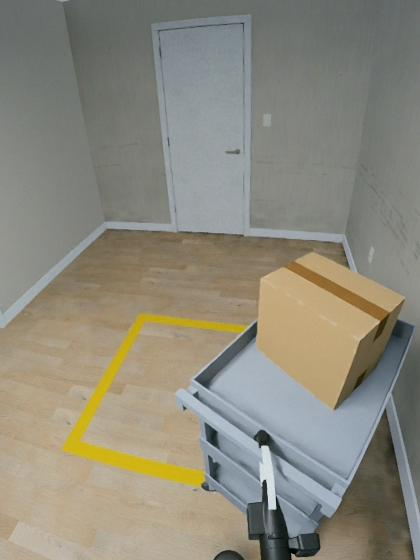

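Emit:
{"op": "move", "data": {
  "r1": {"base":{"translate_m":-0.4,"strafe_m":0.27},"contact_limits":{"translate_m":0.6},"pace":"slow"},
  "blocking": false,
  "cameras": []
}}

Emit:
{"op": "wait", "data": {
  "seconds": 8,
  "cameras": ["r1_head_camera"]
}}

Scene clock: 1087.10 s.
move: r1 moving
r1.base_odometry: x=+0.580 y=+1.308 heading=+2.505
r1.turned_by_wheels: +0.000
r1.turned_by_imu: -0.002
r1.base_tilt: forward=-1.6 right=+1.3
r1.lidar_m: 0.44 2.53 2.09 2.07 1.85 1.53 1.51 0.86 0.70 0.69 0.79 0.34
r1.base_status: translate_m moving; strafe_m moving
r1.joint_positions: lift_m=+0.686 arm_m=+0.000 wrist_yaw_rad=+0.003 wrist_pitch_rad=+0.008 wrist_roll_rad=+1.567 gripper_m=-0.029
r1.joint_status: not commanded
r1.measured_speeds: translate_m=-0.045 strafe_m=+0.031 rotate_rad=+0.000 lift_m=+0.000 arm_m=+0.000 wrist_yaw_rad=-0.002 wrist_pitch_rad=+0.000 wrist_roll_rad=+0.000
r1.motor_effort: lift_m=+24(24) arm_m=-4(4) wheel_0=-12(12) wheel_1=-1(6) wheel_2=+8(10)
r1.servo_current: wrist_yaw_rad=52(65) wrist_pitch_rad=52(59) wrist_roll_rad=46(59) gripper_m=46(52)
r1.contact_limits: translate_m 0.6
r1.hand_pose: x=+0.4595 y=-0.0867 z=+0.8616 quat_wxyz=(+0.709, +0.706, +0.004, -0.002) (m; r1's base frame)
r1.wrist_depth_mm: 327 329 332 - 145 146 - / - 366 370 - 156 154 - / - 418 421 104 173 - - / - 512 496 113 193 - - / - - - - 217 1708 - / - - - - 182 1661 517 / - - 178 156 286 1464 1336
r2: as last shown
r2.turned_by_imu: +0.004
r2.lidar_m: 0.40 3.68 4.95 3.95 1.73 1.31 1.28 1.31 1.00 0.98 0.71 0.46
r2.motor_effort: lift_m=+21(21) arm_m=-4(4) wheel_0=-10(11) wheel_1=-7(8) wheel_2=+6(7)
r2.servo_current: wrist_yaw_rad=46(59) wrist_pitch_rad=39(46) wrist_roll_rad=33(59) gripper_m=98(98)
r2.contact_limits: translate_m 0.7
r2.wrist_depth_mm: - - 240 161 243 244 245 / - - 240 162 243 245 246 / - - 242 166 245 247 248 / - - 244 164 247 248 249 / - - 244 167 248 250 250 / - - 184 167 181 250 251 / - - 247 - 251 251 253
pictures: none
No camera images: "cameras" was empty.

Scene clock: 1092.60 s.
earlier move: r1 done
r1.base_odometry: x=+0.737 y=+0.866 heading=+2.505
r1.turned_by_wheels: +0.000
r1.turned_by_imu: -0.003
r1.base_tilt: forward=-1.6 right=+1.3
r1.lidar_m: 0.43 2.60 1.91 1.87 1.33 1.09 1.05 1.10 0.86 0.88 0.59 0.33
r1.base_status: done
r1.joint_positions: lift_m=+0.686 arm_m=+0.000 wrist_yaw_rad=-0.006 wrist_pitch_rad=+0.008 wrist_roll_rad=+1.567 gripper_m=-0.029
r1.joint_status: not commanded
r1.measured_speeds: all 0
r1.motor_effort: lift_m=+24(24) arm_m=-4(4) wheel_0=-9(17) wheel_1=+2(6) wheel_2=-2(10)
r1.servo_current: wrist_yaw_rad=72(72) wrist_pitch_rad=52(59) wrist_roll_rad=59(65) gripper_m=52(59)
r1.contact_limits: translate_m 0.6
r1.hand_pose: x=+0.4587 y=-0.0892 z=+0.8616 quat_wxyz=(+0.709, +0.706, +0.000, -0.005) (m; r1's base frame)
r1.wrist_depth_mm: 324 322 334 - - 118 - / - 379 382 - - 130 - / - 462 462 - - 150 - / - - - - 179 186 - / - - - - 215 1576 - / - - 186 118 178 1661 1308 / - - 183 - 345 404 404
r2.base_odometry: x=-3.722 y=+0.293 heading=-1.340
r2.turned_by_wheels: +0.000
r2.turned_by_imu: +0.001
r2.base_tilt: forward=-0.7 right=+0.1
r2.lidar_m: 0.39 3.68 4.92 3.98 1.72 1.33 1.26 1.35 1.01 0.98 0.70 0.42
r2.base_status: not commanded
r2.joint_positions: lift_m=+0.850 arm_m=+0.000 wrist_yaw_rad=-0.001 wrist_pitch_rad=+0.001 wrist_roll_rad=+0.001 gripper_m=-0.029
r2.joint_status: not commanded
r2.measured_speeds: all 0
r2.motor_effort: lift_m=+21(21) arm_m=-4(4) wheel_0=-11(11) wheel_1=-7(8) wheel_2=+6(7)
r2.servo_current: wrist_yaw_rad=46(59) wrist_pitch_rad=39(46) wrist_roll_rad=39(65) gripper_m=91(104)
r2.contact_limits: translate_m 0.7
r2.hand_pose: x=+0.4592 y=-0.0878 z=+1.0277 quat_wxyz=(+1.000, +0.001, +0.001, -0.001) (m; r2's base frame)
r2.wrist_depth_mm: - - 239 161 242 243 244 / - - 240 163 243 245 246 / - - 242 166 245 246 248 / - - 244 164 246 247 249 / - - 245 167 248 249 250 / - - 183 167 181 251 251 / - - 248 - 251 252 252
wait: 5.50 of 8 s (r1 has come to rest)
pictures: r1_head_camera
Images, in order (width x height): r1_head_camera 420x560.

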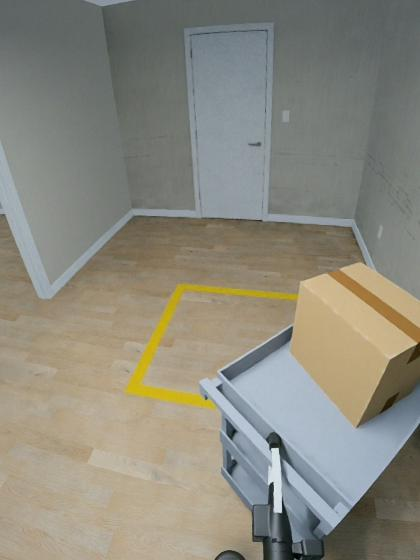

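Emit:
{"op": "move", "data": {
  "r1": {"base":{"translate_m":-0.2,"strafe_m":-0.24},"contact_limits":{"translate_m":0.6},"pace":"slow"},
  "blocking": false,
  "cameras": []
}}

Emit:
{"op": "wait", "data": {
  "seconds": 6,
  "cameras": ["r1_head_camera"]
}}

Scene clock: 1105.83 s.
move: r1 moving
r1.base_odometry: x=+0.749 y=+0.869 heading=+2.505
r1.turned_by_wheels: +0.000
r1.turned_by_imu: -0.001
r1.base_tilt: forward=-1.6 right=+1.2
r1.lidar_m: 0.45 2.62 1.90 1.89 1.31 1.06 1.06 1.03 0.87 0.86 0.63 0.31
r1.base_status: translate_m moving; strafe_m moving
r1.joint_positions: lift_m=+0.686 arm_m=+0.000 wrist_yaw_rad=-0.004 wrist_pitch_rad=+0.008 wrist_roll_rad=+1.567 gripper_m=-0.029
r1.joint_status: not commanded
r1.measured_speeds: translate_m=-0.032 strafe_m=-0.038 rotate_rad=+0.006 lift_m=+0.000 arm_m=+0.000 wrist_yaw_rad=+0.048 wrist_pitch_rad=+0.000 wrist_roll_rad=+0.000
r1.motor_effort: lift_m=+24(24) arm_m=-4(4) wheel_0=+1(11) wheel_1=-8(10) wheel_2=+7(7)
r1.servo_current: wrist_yaw_rad=46(72) wrist_pitch_rad=52(59) wrist_roll_rad=46(59) gripper_m=52(52)
r1.contact_limits: translate_m 0.6
r1.hand_pose: x=+0.4589 y=-0.0885 z=+0.8616 quat_wxyz=(+0.709, +0.706, +0.001, -0.004) (m; r1's base frame)
r1.wrist_depth_mm: 324 322 - - - 118 - / - 379 379 - - 128 - / - 459 462 - - 151 - / - - - - 177 185 - / - - - - 214 1576 - / - - 185 116 178 1661 477 / - - 180 - 343 407 1118
r2: as last shown
r2.turned_by_imu: +0.002
r2.base_tilt: forward=-0.6 right=+0.1
r2.lidar_m: 0.39 3.70 4.91 3.91 1.70 1.29 1.27 1.34 1.00 0.97 0.71 0.41
r2.servo_current: wrist_yaw_rad=59(59) wrist_pitch_rad=33(46) wrist_roll_rad=52(59) gripper_m=91(98)
r2.contact_limits: translate_m 0.7
r2.wrist_depth_mm: - - 239 161 243 244 245 / - - 241 162 243 245 246 / - - 242 166 245 246 247 / - - 244 164 246 248 249 / - - 245 167 247 249 250 / - - 183 167 181 250 252 / - - 248 - 250 253 254
pictures: none
No camera images: "cameras" was empty.

Scene clock: 1109.73 s.
earlier move: r1 done
r1.base_odometry: x=+1.040 y=+0.940 heading=+2.506
r1.turned_by_wheels: +0.001
r1.turned_by_imu: +0.000
r1.base_tilt: forward=-1.6 right=+1.3
r1.lidar_m: 0.42 0.55 2.16 2.16 1.13 0.93 0.92 0.77 0.62 0.60 0.69 0.36
r1.base_status: done
r1.joint_positions: lift_m=+0.686 arm_m=+0.000 wrist_yaw_rad=+0.007 wrist_pitch_rad=+0.008 wrist_roll_rad=+1.567 gripper_m=-0.029
r1.joint_status: not commanded
r1.measured_speeds: all 0
r1.motor_effort: lift_m=+24(24) arm_m=+4(4) wheel_0=+10(14) wheel_1=-1(10) wheel_2=+3(10)
r1.servo_current: wrist_yaw_rad=65(72) wrist_pitch_rad=59(59) wrist_roll_rad=46(72) gripper_m=46(59)
r1.contact_limits: translate_m 0.6
r1.hand_pose: x=+0.4599 y=-0.0854 z=+0.8616 quat_wxyz=(+0.709, +0.706, +0.005, +0.000) (m; r1's base frame)
r1.wrist_depth_mm: - 394 394 - 156 157 - / - 357 364 107 168 168 - / - 402 404 - 182 - - / - 466 462 - 198 - - / - - 535 - 217 1808 - / - - - - 229 1756 - / - - 176 156 171 1430 1281
r2.base_odometry: x=-3.722 y=+0.293 heading=-1.340
r2.turned_by_wheels: +0.000
r2.turned_by_imu: +0.001
r2.base_tilt: forward=-0.7 right=+0.1
r2.lidar_m: 0.41 3.69 4.93 3.96 1.72 1.31 1.26 1.32 1.01 0.97 0.71 0.43
r2.base_status: not commanded
r2.joint_positions: lift_m=+0.850 arm_m=+0.000 wrist_yaw_rad=-0.001 wrist_pitch_rad=+0.001 wrist_roll_rad=+0.001 gripper_m=-0.029
r2.joint_status: not commanded
r2.measured_speeds: all 0
r2.motor_effort: lift_m=+21(21) arm_m=-4(4) wheel_0=-11(11) wheel_1=-7(8) wheel_2=+7(7)
r2.servo_current: wrist_yaw_rad=46(65) wrist_pitch_rad=39(46) wrist_roll_rad=46(65) gripper_m=98(98)
r2.contact_limits: translate_m 0.7
r2.hand_pose: x=+0.4592 y=-0.0878 z=+1.0277 quat_wxyz=(+1.000, +0.001, +0.001, -0.001) (m; r2's base frame)
r2.wrist_depth_mm: - - 240 161 241 244 244 / - - 242 163 244 246 247 / - - 242 166 244 245 248 / - - 243 164 246 248 248 / - - 245 167 246 249 250 / - - 184 167 181 251 251 / - - 248 - 251 252 253
wait: 3.90 of 6 s (r1 has come to rest)
pictures: r1_head_camera
Images, in order (width x height): r1_head_camera 420x560.

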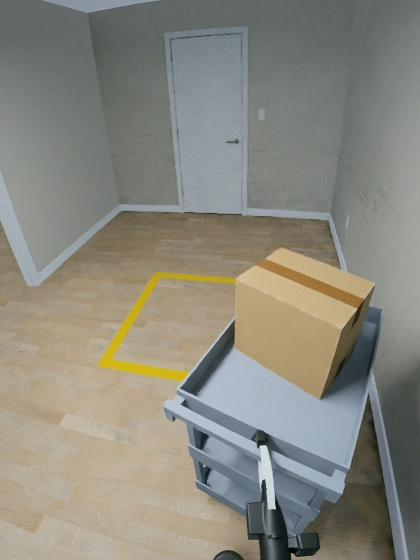

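Emit:
{"op": "move", "data": {
  "r1": {"base":{"translate_m":-0.2,"strafe_m":-0.2},"contact_limits":{"translate_m":0.6},"pace":"slow"},
  "blocking": false,
  "cameras": []
}}

Emit:
{"op": "wait", "data": {
  "seconds": 6,
  "cameras": ["r1_head_camera"]
}}

Scene clock: 1119.70 s.
move: r1 moving
r1.base_odometry: x=+1.053 y=+0.942 heading=+2.507
r1.turned_by_wheels: +0.001
r1.turned_by_imu: +0.000
r1.base_tilt: forward=-1.6 right=+1.2
r1.lidar_m: 0.43 0.52 2.18 2.16 1.12 0.92 0.91 0.74 0.60 0.60 0.68 0.37
r1.base_status: translate_m moving; strafe_m moving
r1.joint_positions: lift_m=+0.686 arm_m=+0.000 wrist_yaw_rad=+0.007 wrist_pitch_rad=+0.008 wrist_roll_rad=+1.567 gripper_m=-0.029
r1.joint_status: not commanded
r1.measured_speeds: translate_m=-0.036 strafe_m=-0.035 rotate_rad=-0.004 lift_m=+0.000 arm_m=+0.000 wrist_yaw_rad=+0.000 wrist_pitch_rad=+0.000 wrist_roll_rad=+0.000
r1.motor_effort: lift_m=+24(24) arm_m=+4(4) wheel_0=+11(11) wheel_1=-6(6) wheel_2=+7(9)
r1.servo_current: wrist_yaw_rad=72(72) wrist_pitch_rad=46(59) wrist_roll_rad=59(59) gripper_m=52(52)
r1.contact_limits: translate_m 0.6
r1.hand_pose: x=+0.4599 y=-0.0854 z=+0.8616 quat_wxyz=(+0.709, +0.706, +0.005, +0.000) (m; r1's base frame)
r1.wrist_depth_mm: - 410 387 102 159 159 - / - 359 357 109 171 171 - / - 402 410 - 184 - - / - 466 459 - 199 - - / - - 539 - 217 1808 - / - - - - 229 1661 - / - - 177 138 175 1499 1308
r2: as last shown
r2.base_tilt: forward=-0.6 right=+0.1
r2.lidar_m: 0.41 3.72 4.91 3.96 1.71 1.33 1.28 1.32 0.98 0.99 0.73 0.42
r2.servo_current: wrist_yaw_rad=52(59) wrist_pitch_rad=33(46) wrist_roll_rad=52(52) gripper_m=91(98)
r2.contact_limits: translate_m 0.7
r2.wrist_depth_mm: - - 239 161 241 243 245 / - - 241 162 244 245 246 / - - 242 166 245 248 247 / - - 244 164 246 249 249 / - - 245 167 248 249 250 / - - 183 166 180 250 252 / - - 247 - 251 252 253
pictures: none
No camera images: "cameras" was empty.

Scene clock: 1123.27 s.
earlier move: r1 done
r1.base_odometry: x=+1.319 y=+0.982 heading=+2.506
r1.turned_by_wheels: -0.001
r1.turned_by_imu: -0.002
r1.base_tilt: forward=-1.6 right=+1.3
r1.lidar_m: 0.38 0.43 2.41 1.86 0.96 0.77 0.77 0.49 0.38 0.37 0.44 0.42
r1.base_status: done
r1.joint_positions: lift_m=+0.686 arm_m=+0.000 wrist_yaw_rad=+0.003 wrist_pitch_rad=+0.008 wrist_roll_rad=+1.567 gripper_m=-0.029
r1.joint_status: not commanded
r1.measured_speeds: all 0
r1.motor_effort: lift_m=+24(24) arm_m=-4(4) wheel_0=+1(11) wheel_1=-4(8) wheel_2=+6(9)
r1.servo_current: wrist_yaw_rad=39(72) wrist_pitch_rad=52(59) wrist_roll_rad=52(72) gripper_m=46(59)
r1.contact_limits: translate_m 0.6
r1.hand_pose: x=+0.4595 y=-0.0867 z=+0.8616 quat_wxyz=(+0.709, +0.706, +0.004, -0.002) (m; r1's base frame)
r1.wrist_depth_mm: - - - 156 215 244 1182 / - - - 216 219 1661 - / - 462 455 220 221 - - / - 430 430 224 225 - - / - 452 452 227 230 - - / - 480 466 182 231 - - / - - 179 173 236 - -
r2.base_odometry: x=-3.722 y=+0.293 heading=-1.340
r2.turned_by_wheels: +0.000
r2.turned_by_imu: +0.001
r2.base_tilt: forward=-0.6 right=+0.1
r2.lidar_m: 0.42 3.73 4.92 3.94 1.73 1.31 1.27 1.34 1.01 0.96 0.68 0.43
r2.base_status: not commanded
r2.joint_positions: lift_m=+0.850 arm_m=+0.000 wrist_yaw_rad=-0.001 wrist_pitch_rad=+0.001 wrist_roll_rad=+0.001 gripper_m=-0.029
r2.joint_status: not commanded
r2.measured_speeds: all 0
r2.motor_effort: lift_m=+21(21) arm_m=-4(4) wheel_0=-11(11) wheel_1=-7(8) wheel_2=+6(7)
r2.servo_current: wrist_yaw_rad=46(65) wrist_pitch_rad=39(52) wrist_roll_rad=46(59) gripper_m=91(104)
r2.contact_limits: translate_m 0.7
r2.hand_pose: x=+0.4592 y=-0.0878 z=+1.0277 quat_wxyz=(+1.000, +0.001, +0.001, -0.001) (m; r2's base frame)
r2.wrist_depth_mm: - - 238 161 243 243 244 / - - 242 162 244 245 246 / - - 243 166 245 246 247 / - - 242 164 246 248 249 / - - 246 167 248 249 250 / - - 183 167 180 251 252 / - - 248 - 249 252 252
wait: 3.57 of 6 s (r1 has come to rest)
pictures: r1_head_camera
Images, in order (width x height): r1_head_camera 420x560.

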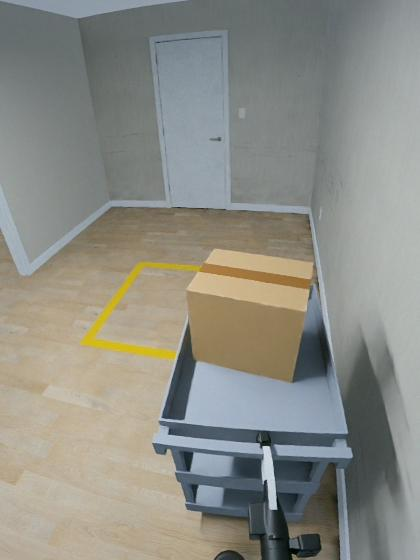

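Emit:
{"op": "move", "data": {
  "r1": {"base":{"translate_m":-0.1,"strafe_m":0.35},"contact_limits":{"translate_m":0.6},"pace":"slow"},
  "blocking": false,
  "cameras": []
}}

Emit:
{"op": "wait", "data": {
  "seconds": 6,
  "cameras": ["r1_head_camera"]
}}

Scene clock: 1147.97 s.
move: r1 moving
r1.base_odometry: x=+1.315 y=+0.971 heading=+2.506
r1.turned_by_wheels: +0.000
r1.turned_by_imu: -0.002
r1.base_tilt: forward=-1.6 right=+1.3
r1.lidar_m: 0.39 0.41 2.39 1.82 0.94 0.78 0.75 0.49 0.39 0.39 0.45 0.43
r1.base_status: translate_m moving; strafe_m moving
r1.joint_positions: lift_m=+0.686 arm_m=+0.000 wrist_yaw_rad=+0.003 wrist_pitch_rad=+0.008 wrist_roll_rad=+1.567 gripper_m=-0.029
r1.joint_status: not commanded
r1.measured_speeds: translate_m=-0.013 strafe_m=+0.048 rotate_rad=-0.003 lift_m=+0.000 arm_m=+0.000 wrist_yaw_rad=+0.000 wrist_pitch_rad=+0.000 wrist_roll_rad=+0.000
r1.motor_effort: lift_m=+24(24) arm_m=-4(4) wheel_0=-11(11) wheel_1=+5(5) wheel_2=+7(8)
r1.servo_current: wrist_yaw_rad=46(59) wrist_pitch_rad=59(59) wrist_roll_rad=65(65) gripper_m=52(52)
r1.contact_limits: translate_m 0.6
r1.hand_pose: x=+0.4595 y=-0.0867 z=+0.8616 quat_wxyz=(+0.709, +0.706, +0.004, -0.002) (m; r1's base frame)
r1.wrist_depth_mm: - - - 158 216 243 1138 / - - - 217 220 1618 - / - 473 473 223 223 - - / - 427 427 225 226 - - / - 455 449 228 229 - - / - 477 466 182 232 - - / - 496 178 172 237 - -
r2: as last shown
r2.turned_by_imu: +0.003
r2.base_tilt: forward=-0.7 right=+0.1
r2.lidar_m: 0.39 3.68 4.94 3.96 1.69 1.31 1.26 1.35 1.01 0.98 0.73 0.42
r2.motor_effort: lift_m=+21(21) arm_m=-4(4) wheel_0=-11(11) wheel_1=-7(7) wheel_2=+7(7)
r2.servo_current: wrist_yaw_rad=52(52) wrist_pitch_rad=39(46) wrist_roll_rad=52(59) gripper_m=91(98)
r2.contact_limits: translate_m 0.7
r2.wrist_depth_mm: - - 239 161 241 243 244 / - - 241 162 245 244 246 / - - 242 166 245 246 248 / - - 244 164 246 247 249 / - - 246 167 248 249 250 / - - 183 166 181 250 252 / - - 247 - 250 251 252
pictures: none
No camera images: "cameras" was empty.

Scene clock: 1152.37 s.
earlier move: r1 done
r1.base_odometry: x=+1.192 y=+0.642 heading=+2.506
r1.turned_by_wheels: +0.000
r1.turned_by_imu: -0.001
r1.base_tilt: forward=-1.6 right=+1.3
r1.lidar_m: 0.42 3.07 2.07 1.45 0.75 0.61 0.61 0.67 0.72 0.69 0.80 0.34
r1.base_status: done
r1.joint_positions: lift_m=+0.686 arm_m=+0.000 wrist_yaw_rad=-0.005 wrist_pitch_rad=+0.008 wrist_roll_rad=+1.567 gripper_m=-0.029
r1.joint_status: not commanded
r1.measured_speeds: all 0
r1.motor_effort: lift_m=+24(24) arm_m=+4(4) wheel_0=-7(17) wheel_1=+4(6) wheel_2=-1(8)
r1.servo_current: wrist_yaw_rad=39(78) wrist_pitch_rad=46(59) wrist_roll_rad=52(72) gripper_m=52(59)
r1.contact_limits: translate_m 0.6
r1.hand_pose: x=+0.4588 y=-0.0889 z=+0.8616 quat_wxyz=(+0.709, +0.706, +0.001, -0.004) (m; r1's base frame)
r1.wrist_depth_mm: 357 351 351 - 154 154 - / - 364 366 106 167 167 - / - 410 415 112 182 - - / - 484 473 125 199 - - / - - - - 220 1756 - / - - - - 233 1618 - / - - 178 137 178 1430 1308
r2.base_odometry: x=-3.722 y=+0.293 heading=-1.340
r2.turned_by_wheels: +0.000
r2.turned_by_imu: +0.001
r2.base_tilt: forward=-0.7 right=+0.1
r2.lidar_m: 0.36 3.70 4.92 3.94 1.73 1.30 1.27 1.30 1.02 0.98 0.71 0.40
r2.base_status: not commanded
r2.joint_positions: lift_m=+0.850 arm_m=+0.000 wrist_yaw_rad=-0.001 wrist_pitch_rad=+0.001 wrist_roll_rad=+0.001 gripper_m=-0.029
r2.joint_status: not commanded
r2.measured_speeds: all 0
r2.motor_effort: lift_m=+21(21) arm_m=-4(4) wheel_0=-11(11) wheel_1=-7(8) wheel_2=+6(7)
r2.servo_current: wrist_yaw_rad=46(59) wrist_pitch_rad=39(52) wrist_roll_rad=52(59) gripper_m=91(104)
r2.contact_limits: translate_m 0.7
r2.hand_pose: x=+0.4592 y=-0.0878 z=+1.0277 quat_wxyz=(+1.000, +0.001, +0.001, -0.001) (m; r2's base frame)
r2.wrist_depth_mm: - - 239 161 241 243 245 / - - 241 163 243 245 246 / - - 242 166 246 246 247 / - - 243 164 246 247 249 / - - 246 167 247 248 250 / - - 183 167 180 250 252 / - - 246 - 251 252 254
wait: 4.40 of 6 s (r1 has come to rest)
pictures: r1_head_camera
Images, in order (width x height): r1_head_camera 420x560.

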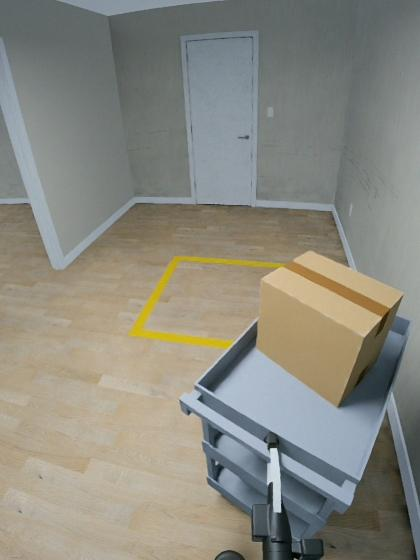

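Emit:
{"op": "move", "data": {
  "r1": {"base":{"rotate_rad":-0.4},"contact_limits":{"rotate_rad":0.6},"pace":"slow"},
  "blocking": false,
  "cameras": []
}}

Emit:
{"op": "wait", "data": {
  "seconds": 4,
  "cameras": []
}}

Emit:
{"op": "move", "data": {
  "r1": {"base":{"translate_m":0.05,"strafe_m":0.42},"contact_limits":{"translate_m":0.6},"pace":"slow"},
  "blocking": false,
  "cameras": []
}}

Emit:
{"op": "wait", "data": {
  "seconds": 7,
  "cameras": ["r1_head_camera"]
}}

Scene clock: 1167.47 s.
move: r1 moving
r1.base_odometry: x=+1.192 y=+0.641 heading=+2.382
r1.turned_by_wheels: -0.124
r1.turned_by_imu: -0.125
r1.base_tilt: forward=-1.6 right=+1.2
r1.lidar_m: 0.43 0.51 2.11 1.99 0.83 0.63 0.61 0.64 0.72 0.69 0.76 0.37
r1.base_status: rotate_rad moving
r1.joint_positions: lift_m=+0.686 arm_m=+0.000 wrist_yaw_rad=+0.010 wrist_pitch_rad=+0.008 wrist_roll_rad=+1.567 gripper_m=-0.029
r1.joint_status: not commanded
r1.measured_speeds: translate_m=+0.001 strafe_m=+0.001 rotate_rad=-0.480 lift_m=+0.000 arm_m=+0.000 wrist_yaw_rad=+0.046 wrist_pitch_rad=+0.000 wrist_roll_rad=+0.000
r1.motor_effort: lift_m=+24(24) arm_m=+4(4) wheel_0=+15(15) wheel_1=+8(8) wheel_2=+9(9)
r1.servo_current: wrist_yaw_rad=72(78) wrist_pitch_rad=46(59) wrist_roll_rad=59(72) gripper_m=52(59)
r1.contact_limits: rotate_rad 0.6
r1.hand_pose: x=+0.4602 y=-0.0845 z=+0.8616 quat_wxyz=(+0.709, +0.706, +0.006, +0.001) (m; r1's base frame)
r1.wrist_depth_mm: - 394 389 - 154 155 - / - 359 362 107 167 167 - / - 399 404 112 181 - - / - 469 462 124 197 - - / - - 535 - 217 1808 - / - - - - 231 1708 - / - - 178 158 163 1464 -
r2: as last shown
r2.turned_by_imu: +0.002
r2.base_tilt: forward=-0.6 right=+0.0
r2.lidar_m: 0.38 3.67 4.90 3.91 1.70 1.32 1.25 1.33 1.01 0.97 0.72 0.44
r2.servo_current: wrist_yaw_rad=46(52) wrist_pitch_rad=39(46) wrist_roll_rad=52(59) gripper_m=91(104)
r2.contact_limits: translate_m 0.7
r2.wrist_depth_mm: - - 239 161 242 244 245 / - - 240 162 243 244 247 / - - 242 166 245 246 248 / - - 243 164 247 247 249 / - - 246 167 248 249 250 / - - 183 167 180 250 251 / - - 247 - 251 252 254
pictures: none
No camera images: "cameras" was empty.

Scene clock: 1168.53 s.
earlier move: r1 done
r1.base_odometry: x=+1.192 y=+0.641 heading=+2.106
r1.turned_by_wheels: -0.276
r1.turned_by_imu: -0.276
r1.base_tilt: forward=-1.6 right=+1.3
r1.lidar_m: 0.39 0.39 2.33 2.05 1.16 0.71 0.61 0.61 0.76 0.68 0.72 0.42
r1.base_status: done
r1.joint_positions: lift_m=+0.686 arm_m=+0.000 wrist_yaw_rad=+0.003 wrist_pitch_rad=+0.008 wrist_roll_rad=+1.567 gripper_m=-0.029
r1.joint_status: not commanded
r1.measured_speeds: all 0
r1.motor_effort: lift_m=+24(24) arm_m=+4(4) wheel_0=+5(16) wheel_1=+3(9) wheel_2=-1(12)
r1.servo_current: wrist_yaw_rad=52(98) wrist_pitch_rad=52(59) wrist_roll_rad=46(72) gripper_m=46(59)
r1.contact_limits: rotate_rad 0.6
r1.hand_pose: x=+0.4595 y=-0.0867 z=+0.8616 quat_wxyz=(+0.709, +0.706, +0.004, -0.002) (m; r1's base frame)
r1.wrist_depth_mm: - - - 175 235 245 244 / - - - 174 235 - - / - - - 172 234 - - / - 430 430 172 234 - - / - 433 436 171 232 - - / - 449 445 183 232 - - / - 455 179 156 229 - -
r2.base_odometry: x=-3.722 y=+0.293 heading=-1.340
r2.turned_by_wheels: +0.000
r2.turned_by_imu: +0.000
r2.base_tilt: forward=-0.6 right=+0.0
r2.lidar_m: 0.40 3.68 4.94 3.97 1.74 1.30 1.27 1.34 1.01 0.96 0.72 0.42
r2.base_status: not commanded
r2.joint_positions: lift_m=+0.850 arm_m=+0.000 wrist_yaw_rad=-0.001 wrist_pitch_rad=+0.001 wrist_roll_rad=+0.001 gripper_m=-0.029
r2.joint_status: not commanded
r2.measured_speeds: all 0
r2.motor_effort: lift_m=+21(21) arm_m=-4(4) wheel_0=-11(11) wheel_1=-7(8) wheel_2=+7(7)
r2.servo_current: wrist_yaw_rad=39(52) wrist_pitch_rad=39(52) wrist_roll_rad=52(59) gripper_m=98(104)
r2.contact_limits: translate_m 0.7
r2.hand_pose: x=+0.4592 y=-0.0878 z=+1.0277 quat_wxyz=(+1.000, +0.001, +0.001, -0.001) (m; r2's base frame)
r2.wrist_depth_mm: - - 241 161 242 245 244 / - - 241 162 244 244 246 / - - 242 166 245 246 248 / - - 244 164 246 249 249 / - - 245 167 247 248 251 / - - 183 167 180 250 253 / - - 246 - 251 253 252
wait: 1.07 of 4 s (r1 has come to rest)
pictures: none
No camera images: "cameras" was empty.

Scene clock: 1169.03 s.
move: r1 moving
r1.base_odometry: x=+1.180 y=+0.636 heading=+2.106
r1.turned_by_wheels: +0.000
r1.turned_by_imu: +0.000
r1.base_tilt: forward=-1.6 right=+1.3
r1.lidar_m: 0.35 0.39 2.34 2.04 1.13 0.71 0.61 0.62 0.75 0.70 0.71 0.43
r1.base_status: translate_m moving; strafe_m moving
r1.joint_positions: lift_m=+0.686 arm_m=+0.000 wrist_yaw_rad=+0.001 wrist_pitch_rad=+0.008 wrist_roll_rad=+1.567 gripper_m=-0.029
r1.joint_status: not commanded
r1.measured_speeds: translate_m=+0.006 strafe_m=+0.053 rotate_rad=-0.005 lift_m=+0.000 arm_m=+0.000 wrist_yaw_rad=-0.028 wrist_pitch_rad=+0.000 wrist_roll_rad=+0.000
r1.motor_effort: lift_m=+24(24) arm_m=+4(4) wheel_0=-6(7) wheel_1=+7(8) wheel_2=-4(4)
r1.servo_current: wrist_yaw_rad=39(59) wrist_pitch_rad=52(52) wrist_roll_rad=46(65) gripper_m=52(52)
r1.contact_limits: translate_m 0.6
r1.hand_pose: x=+0.4593 y=-0.0870 z=+0.8616 quat_wxyz=(+0.709, +0.706, +0.003, -0.002) (m; r1's base frame)
r1.wrist_depth_mm: - - - 179 242 251 252 / - - - 177 239 - - / - - - 175 236 - - / - 430 433 235 236 - - / - 436 439 233 234 - - / - 452 449 182 233 - - / - 455 179 158 229 - -
r2: as last shown
r2.lidar_m: 0.41 3.70 4.90 3.97 1.71 1.31 1.26 1.34 1.01 0.98 0.71 0.44
r2.motor_effort: lift_m=+21(21) arm_m=-4(4) wheel_0=-11(11) wheel_1=-8(8) wheel_2=+6(7)
r2.servo_current: wrist_yaw_rad=39(52) wrist_pitch_rad=39(46) wrist_roll_rad=52(59) gripper_m=91(98)
r2.contact_limits: translate_m 0.7
r2.wrist_depth_mm: - - 238 162 242 243 245 / - - 240 163 243 244 246 / - - 243 166 245 247 247 / - - 244 163 246 248 249 / - - 244 167 248 249 251 / - - 183 166 181 250 251 / - - 248 - 251 252 254
pictures: none
No camera images: "cameras" was empty.

Scene clock: 1173.97 s.
earlier move: r1 done
r1.base_odometry: x=+0.805 y=+0.470 heading=+2.106
r1.turned_by_wheels: +0.000
r1.turned_by_imu: +0.000
r1.base_tilt: forward=-1.6 right=+1.3
r1.lidar_m: 0.44 3.11 1.88 1.68 1.40 0.87 0.74 0.73 0.93 1.10 1.11 0.35
r1.base_status: done
r1.joint_positions: lift_m=+0.686 arm_m=+0.000 wrist_yaw_rad=-0.006 wrist_pitch_rad=+0.008 wrist_roll_rad=+1.567 gripper_m=-0.029
r1.joint_status: not commanded
r1.measured_speeds: all 0
r1.motor_effort: lift_m=+24(24) arm_m=+4(4) wheel_0=-4(15) wheel_1=+3(8) wheel_2=-4(9)
r1.servo_current: wrist_yaw_rad=65(78) wrist_pitch_rad=59(65) wrist_roll_rad=39(72) gripper_m=59(59)
r1.contact_limits: translate_m 0.6
r1.hand_pose: x=+0.4587 y=-0.0892 z=+0.8616 quat_wxyz=(+0.709, +0.706, +0.000, -0.005) (m; r1's base frame)
r1.wrist_depth_mm: - 375 373 - 155 156 - / 349 364 366 107 169 169 - / - 407 413 - 183 - - / - 480 473 - 200 - - / - - 549 - 220 1808 - / - - - - 233 1661 - / - - 177 157 178 1576 1308
r2.base_odometry: x=-3.722 y=+0.293 heading=-1.340
r2.turned_by_wheels: +0.000
r2.turned_by_imu: +0.001
r2.base_tilt: forward=-0.7 right=+0.0
r2.lidar_m: 0.40 3.70 4.93 3.95 1.72 1.32 1.27 1.34 1.00 0.98 0.70 0.42
r2.base_status: not commanded
r2.joint_positions: lift_m=+0.850 arm_m=+0.000 wrist_yaw_rad=-0.001 wrist_pitch_rad=+0.001 wrist_roll_rad=+0.001 gripper_m=-0.029
r2.joint_status: not commanded
r2.measured_speeds: all 0
r2.motor_effort: lift_m=+21(21) arm_m=-4(4) wheel_0=-11(11) wheel_1=-7(8) wheel_2=+6(7)
r2.servo_current: wrist_yaw_rad=52(65) wrist_pitch_rad=39(46) wrist_roll_rad=46(65) gripper_m=98(104)
r2.contact_limits: translate_m 0.7
r2.hand_pose: x=+0.4592 y=-0.0878 z=+1.0277 quat_wxyz=(+1.000, +0.001, +0.001, -0.001) (m; r2's base frame)
r2.wrist_depth_mm: - - 239 161 241 244 244 / - - 241 162 243 244 246 / - - 242 166 245 246 248 / - - 243 164 245 247 250 / - - 245 167 248 249 250 / - - 183 166 181 249 252 / - - 247 - 250 252 253
wait: 4.93 of 7 s (r1 has come to rest)
pictures: r1_head_camera
Images, in order (width x height): r1_head_camera 420x560.

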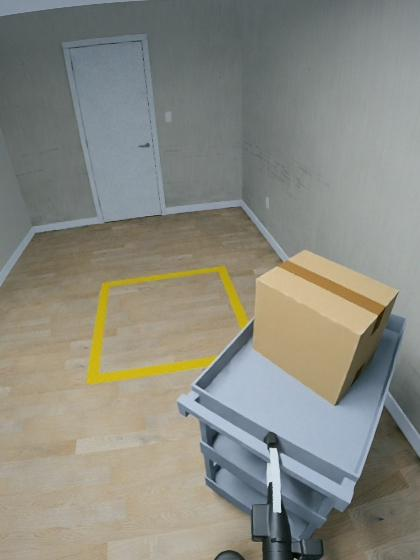

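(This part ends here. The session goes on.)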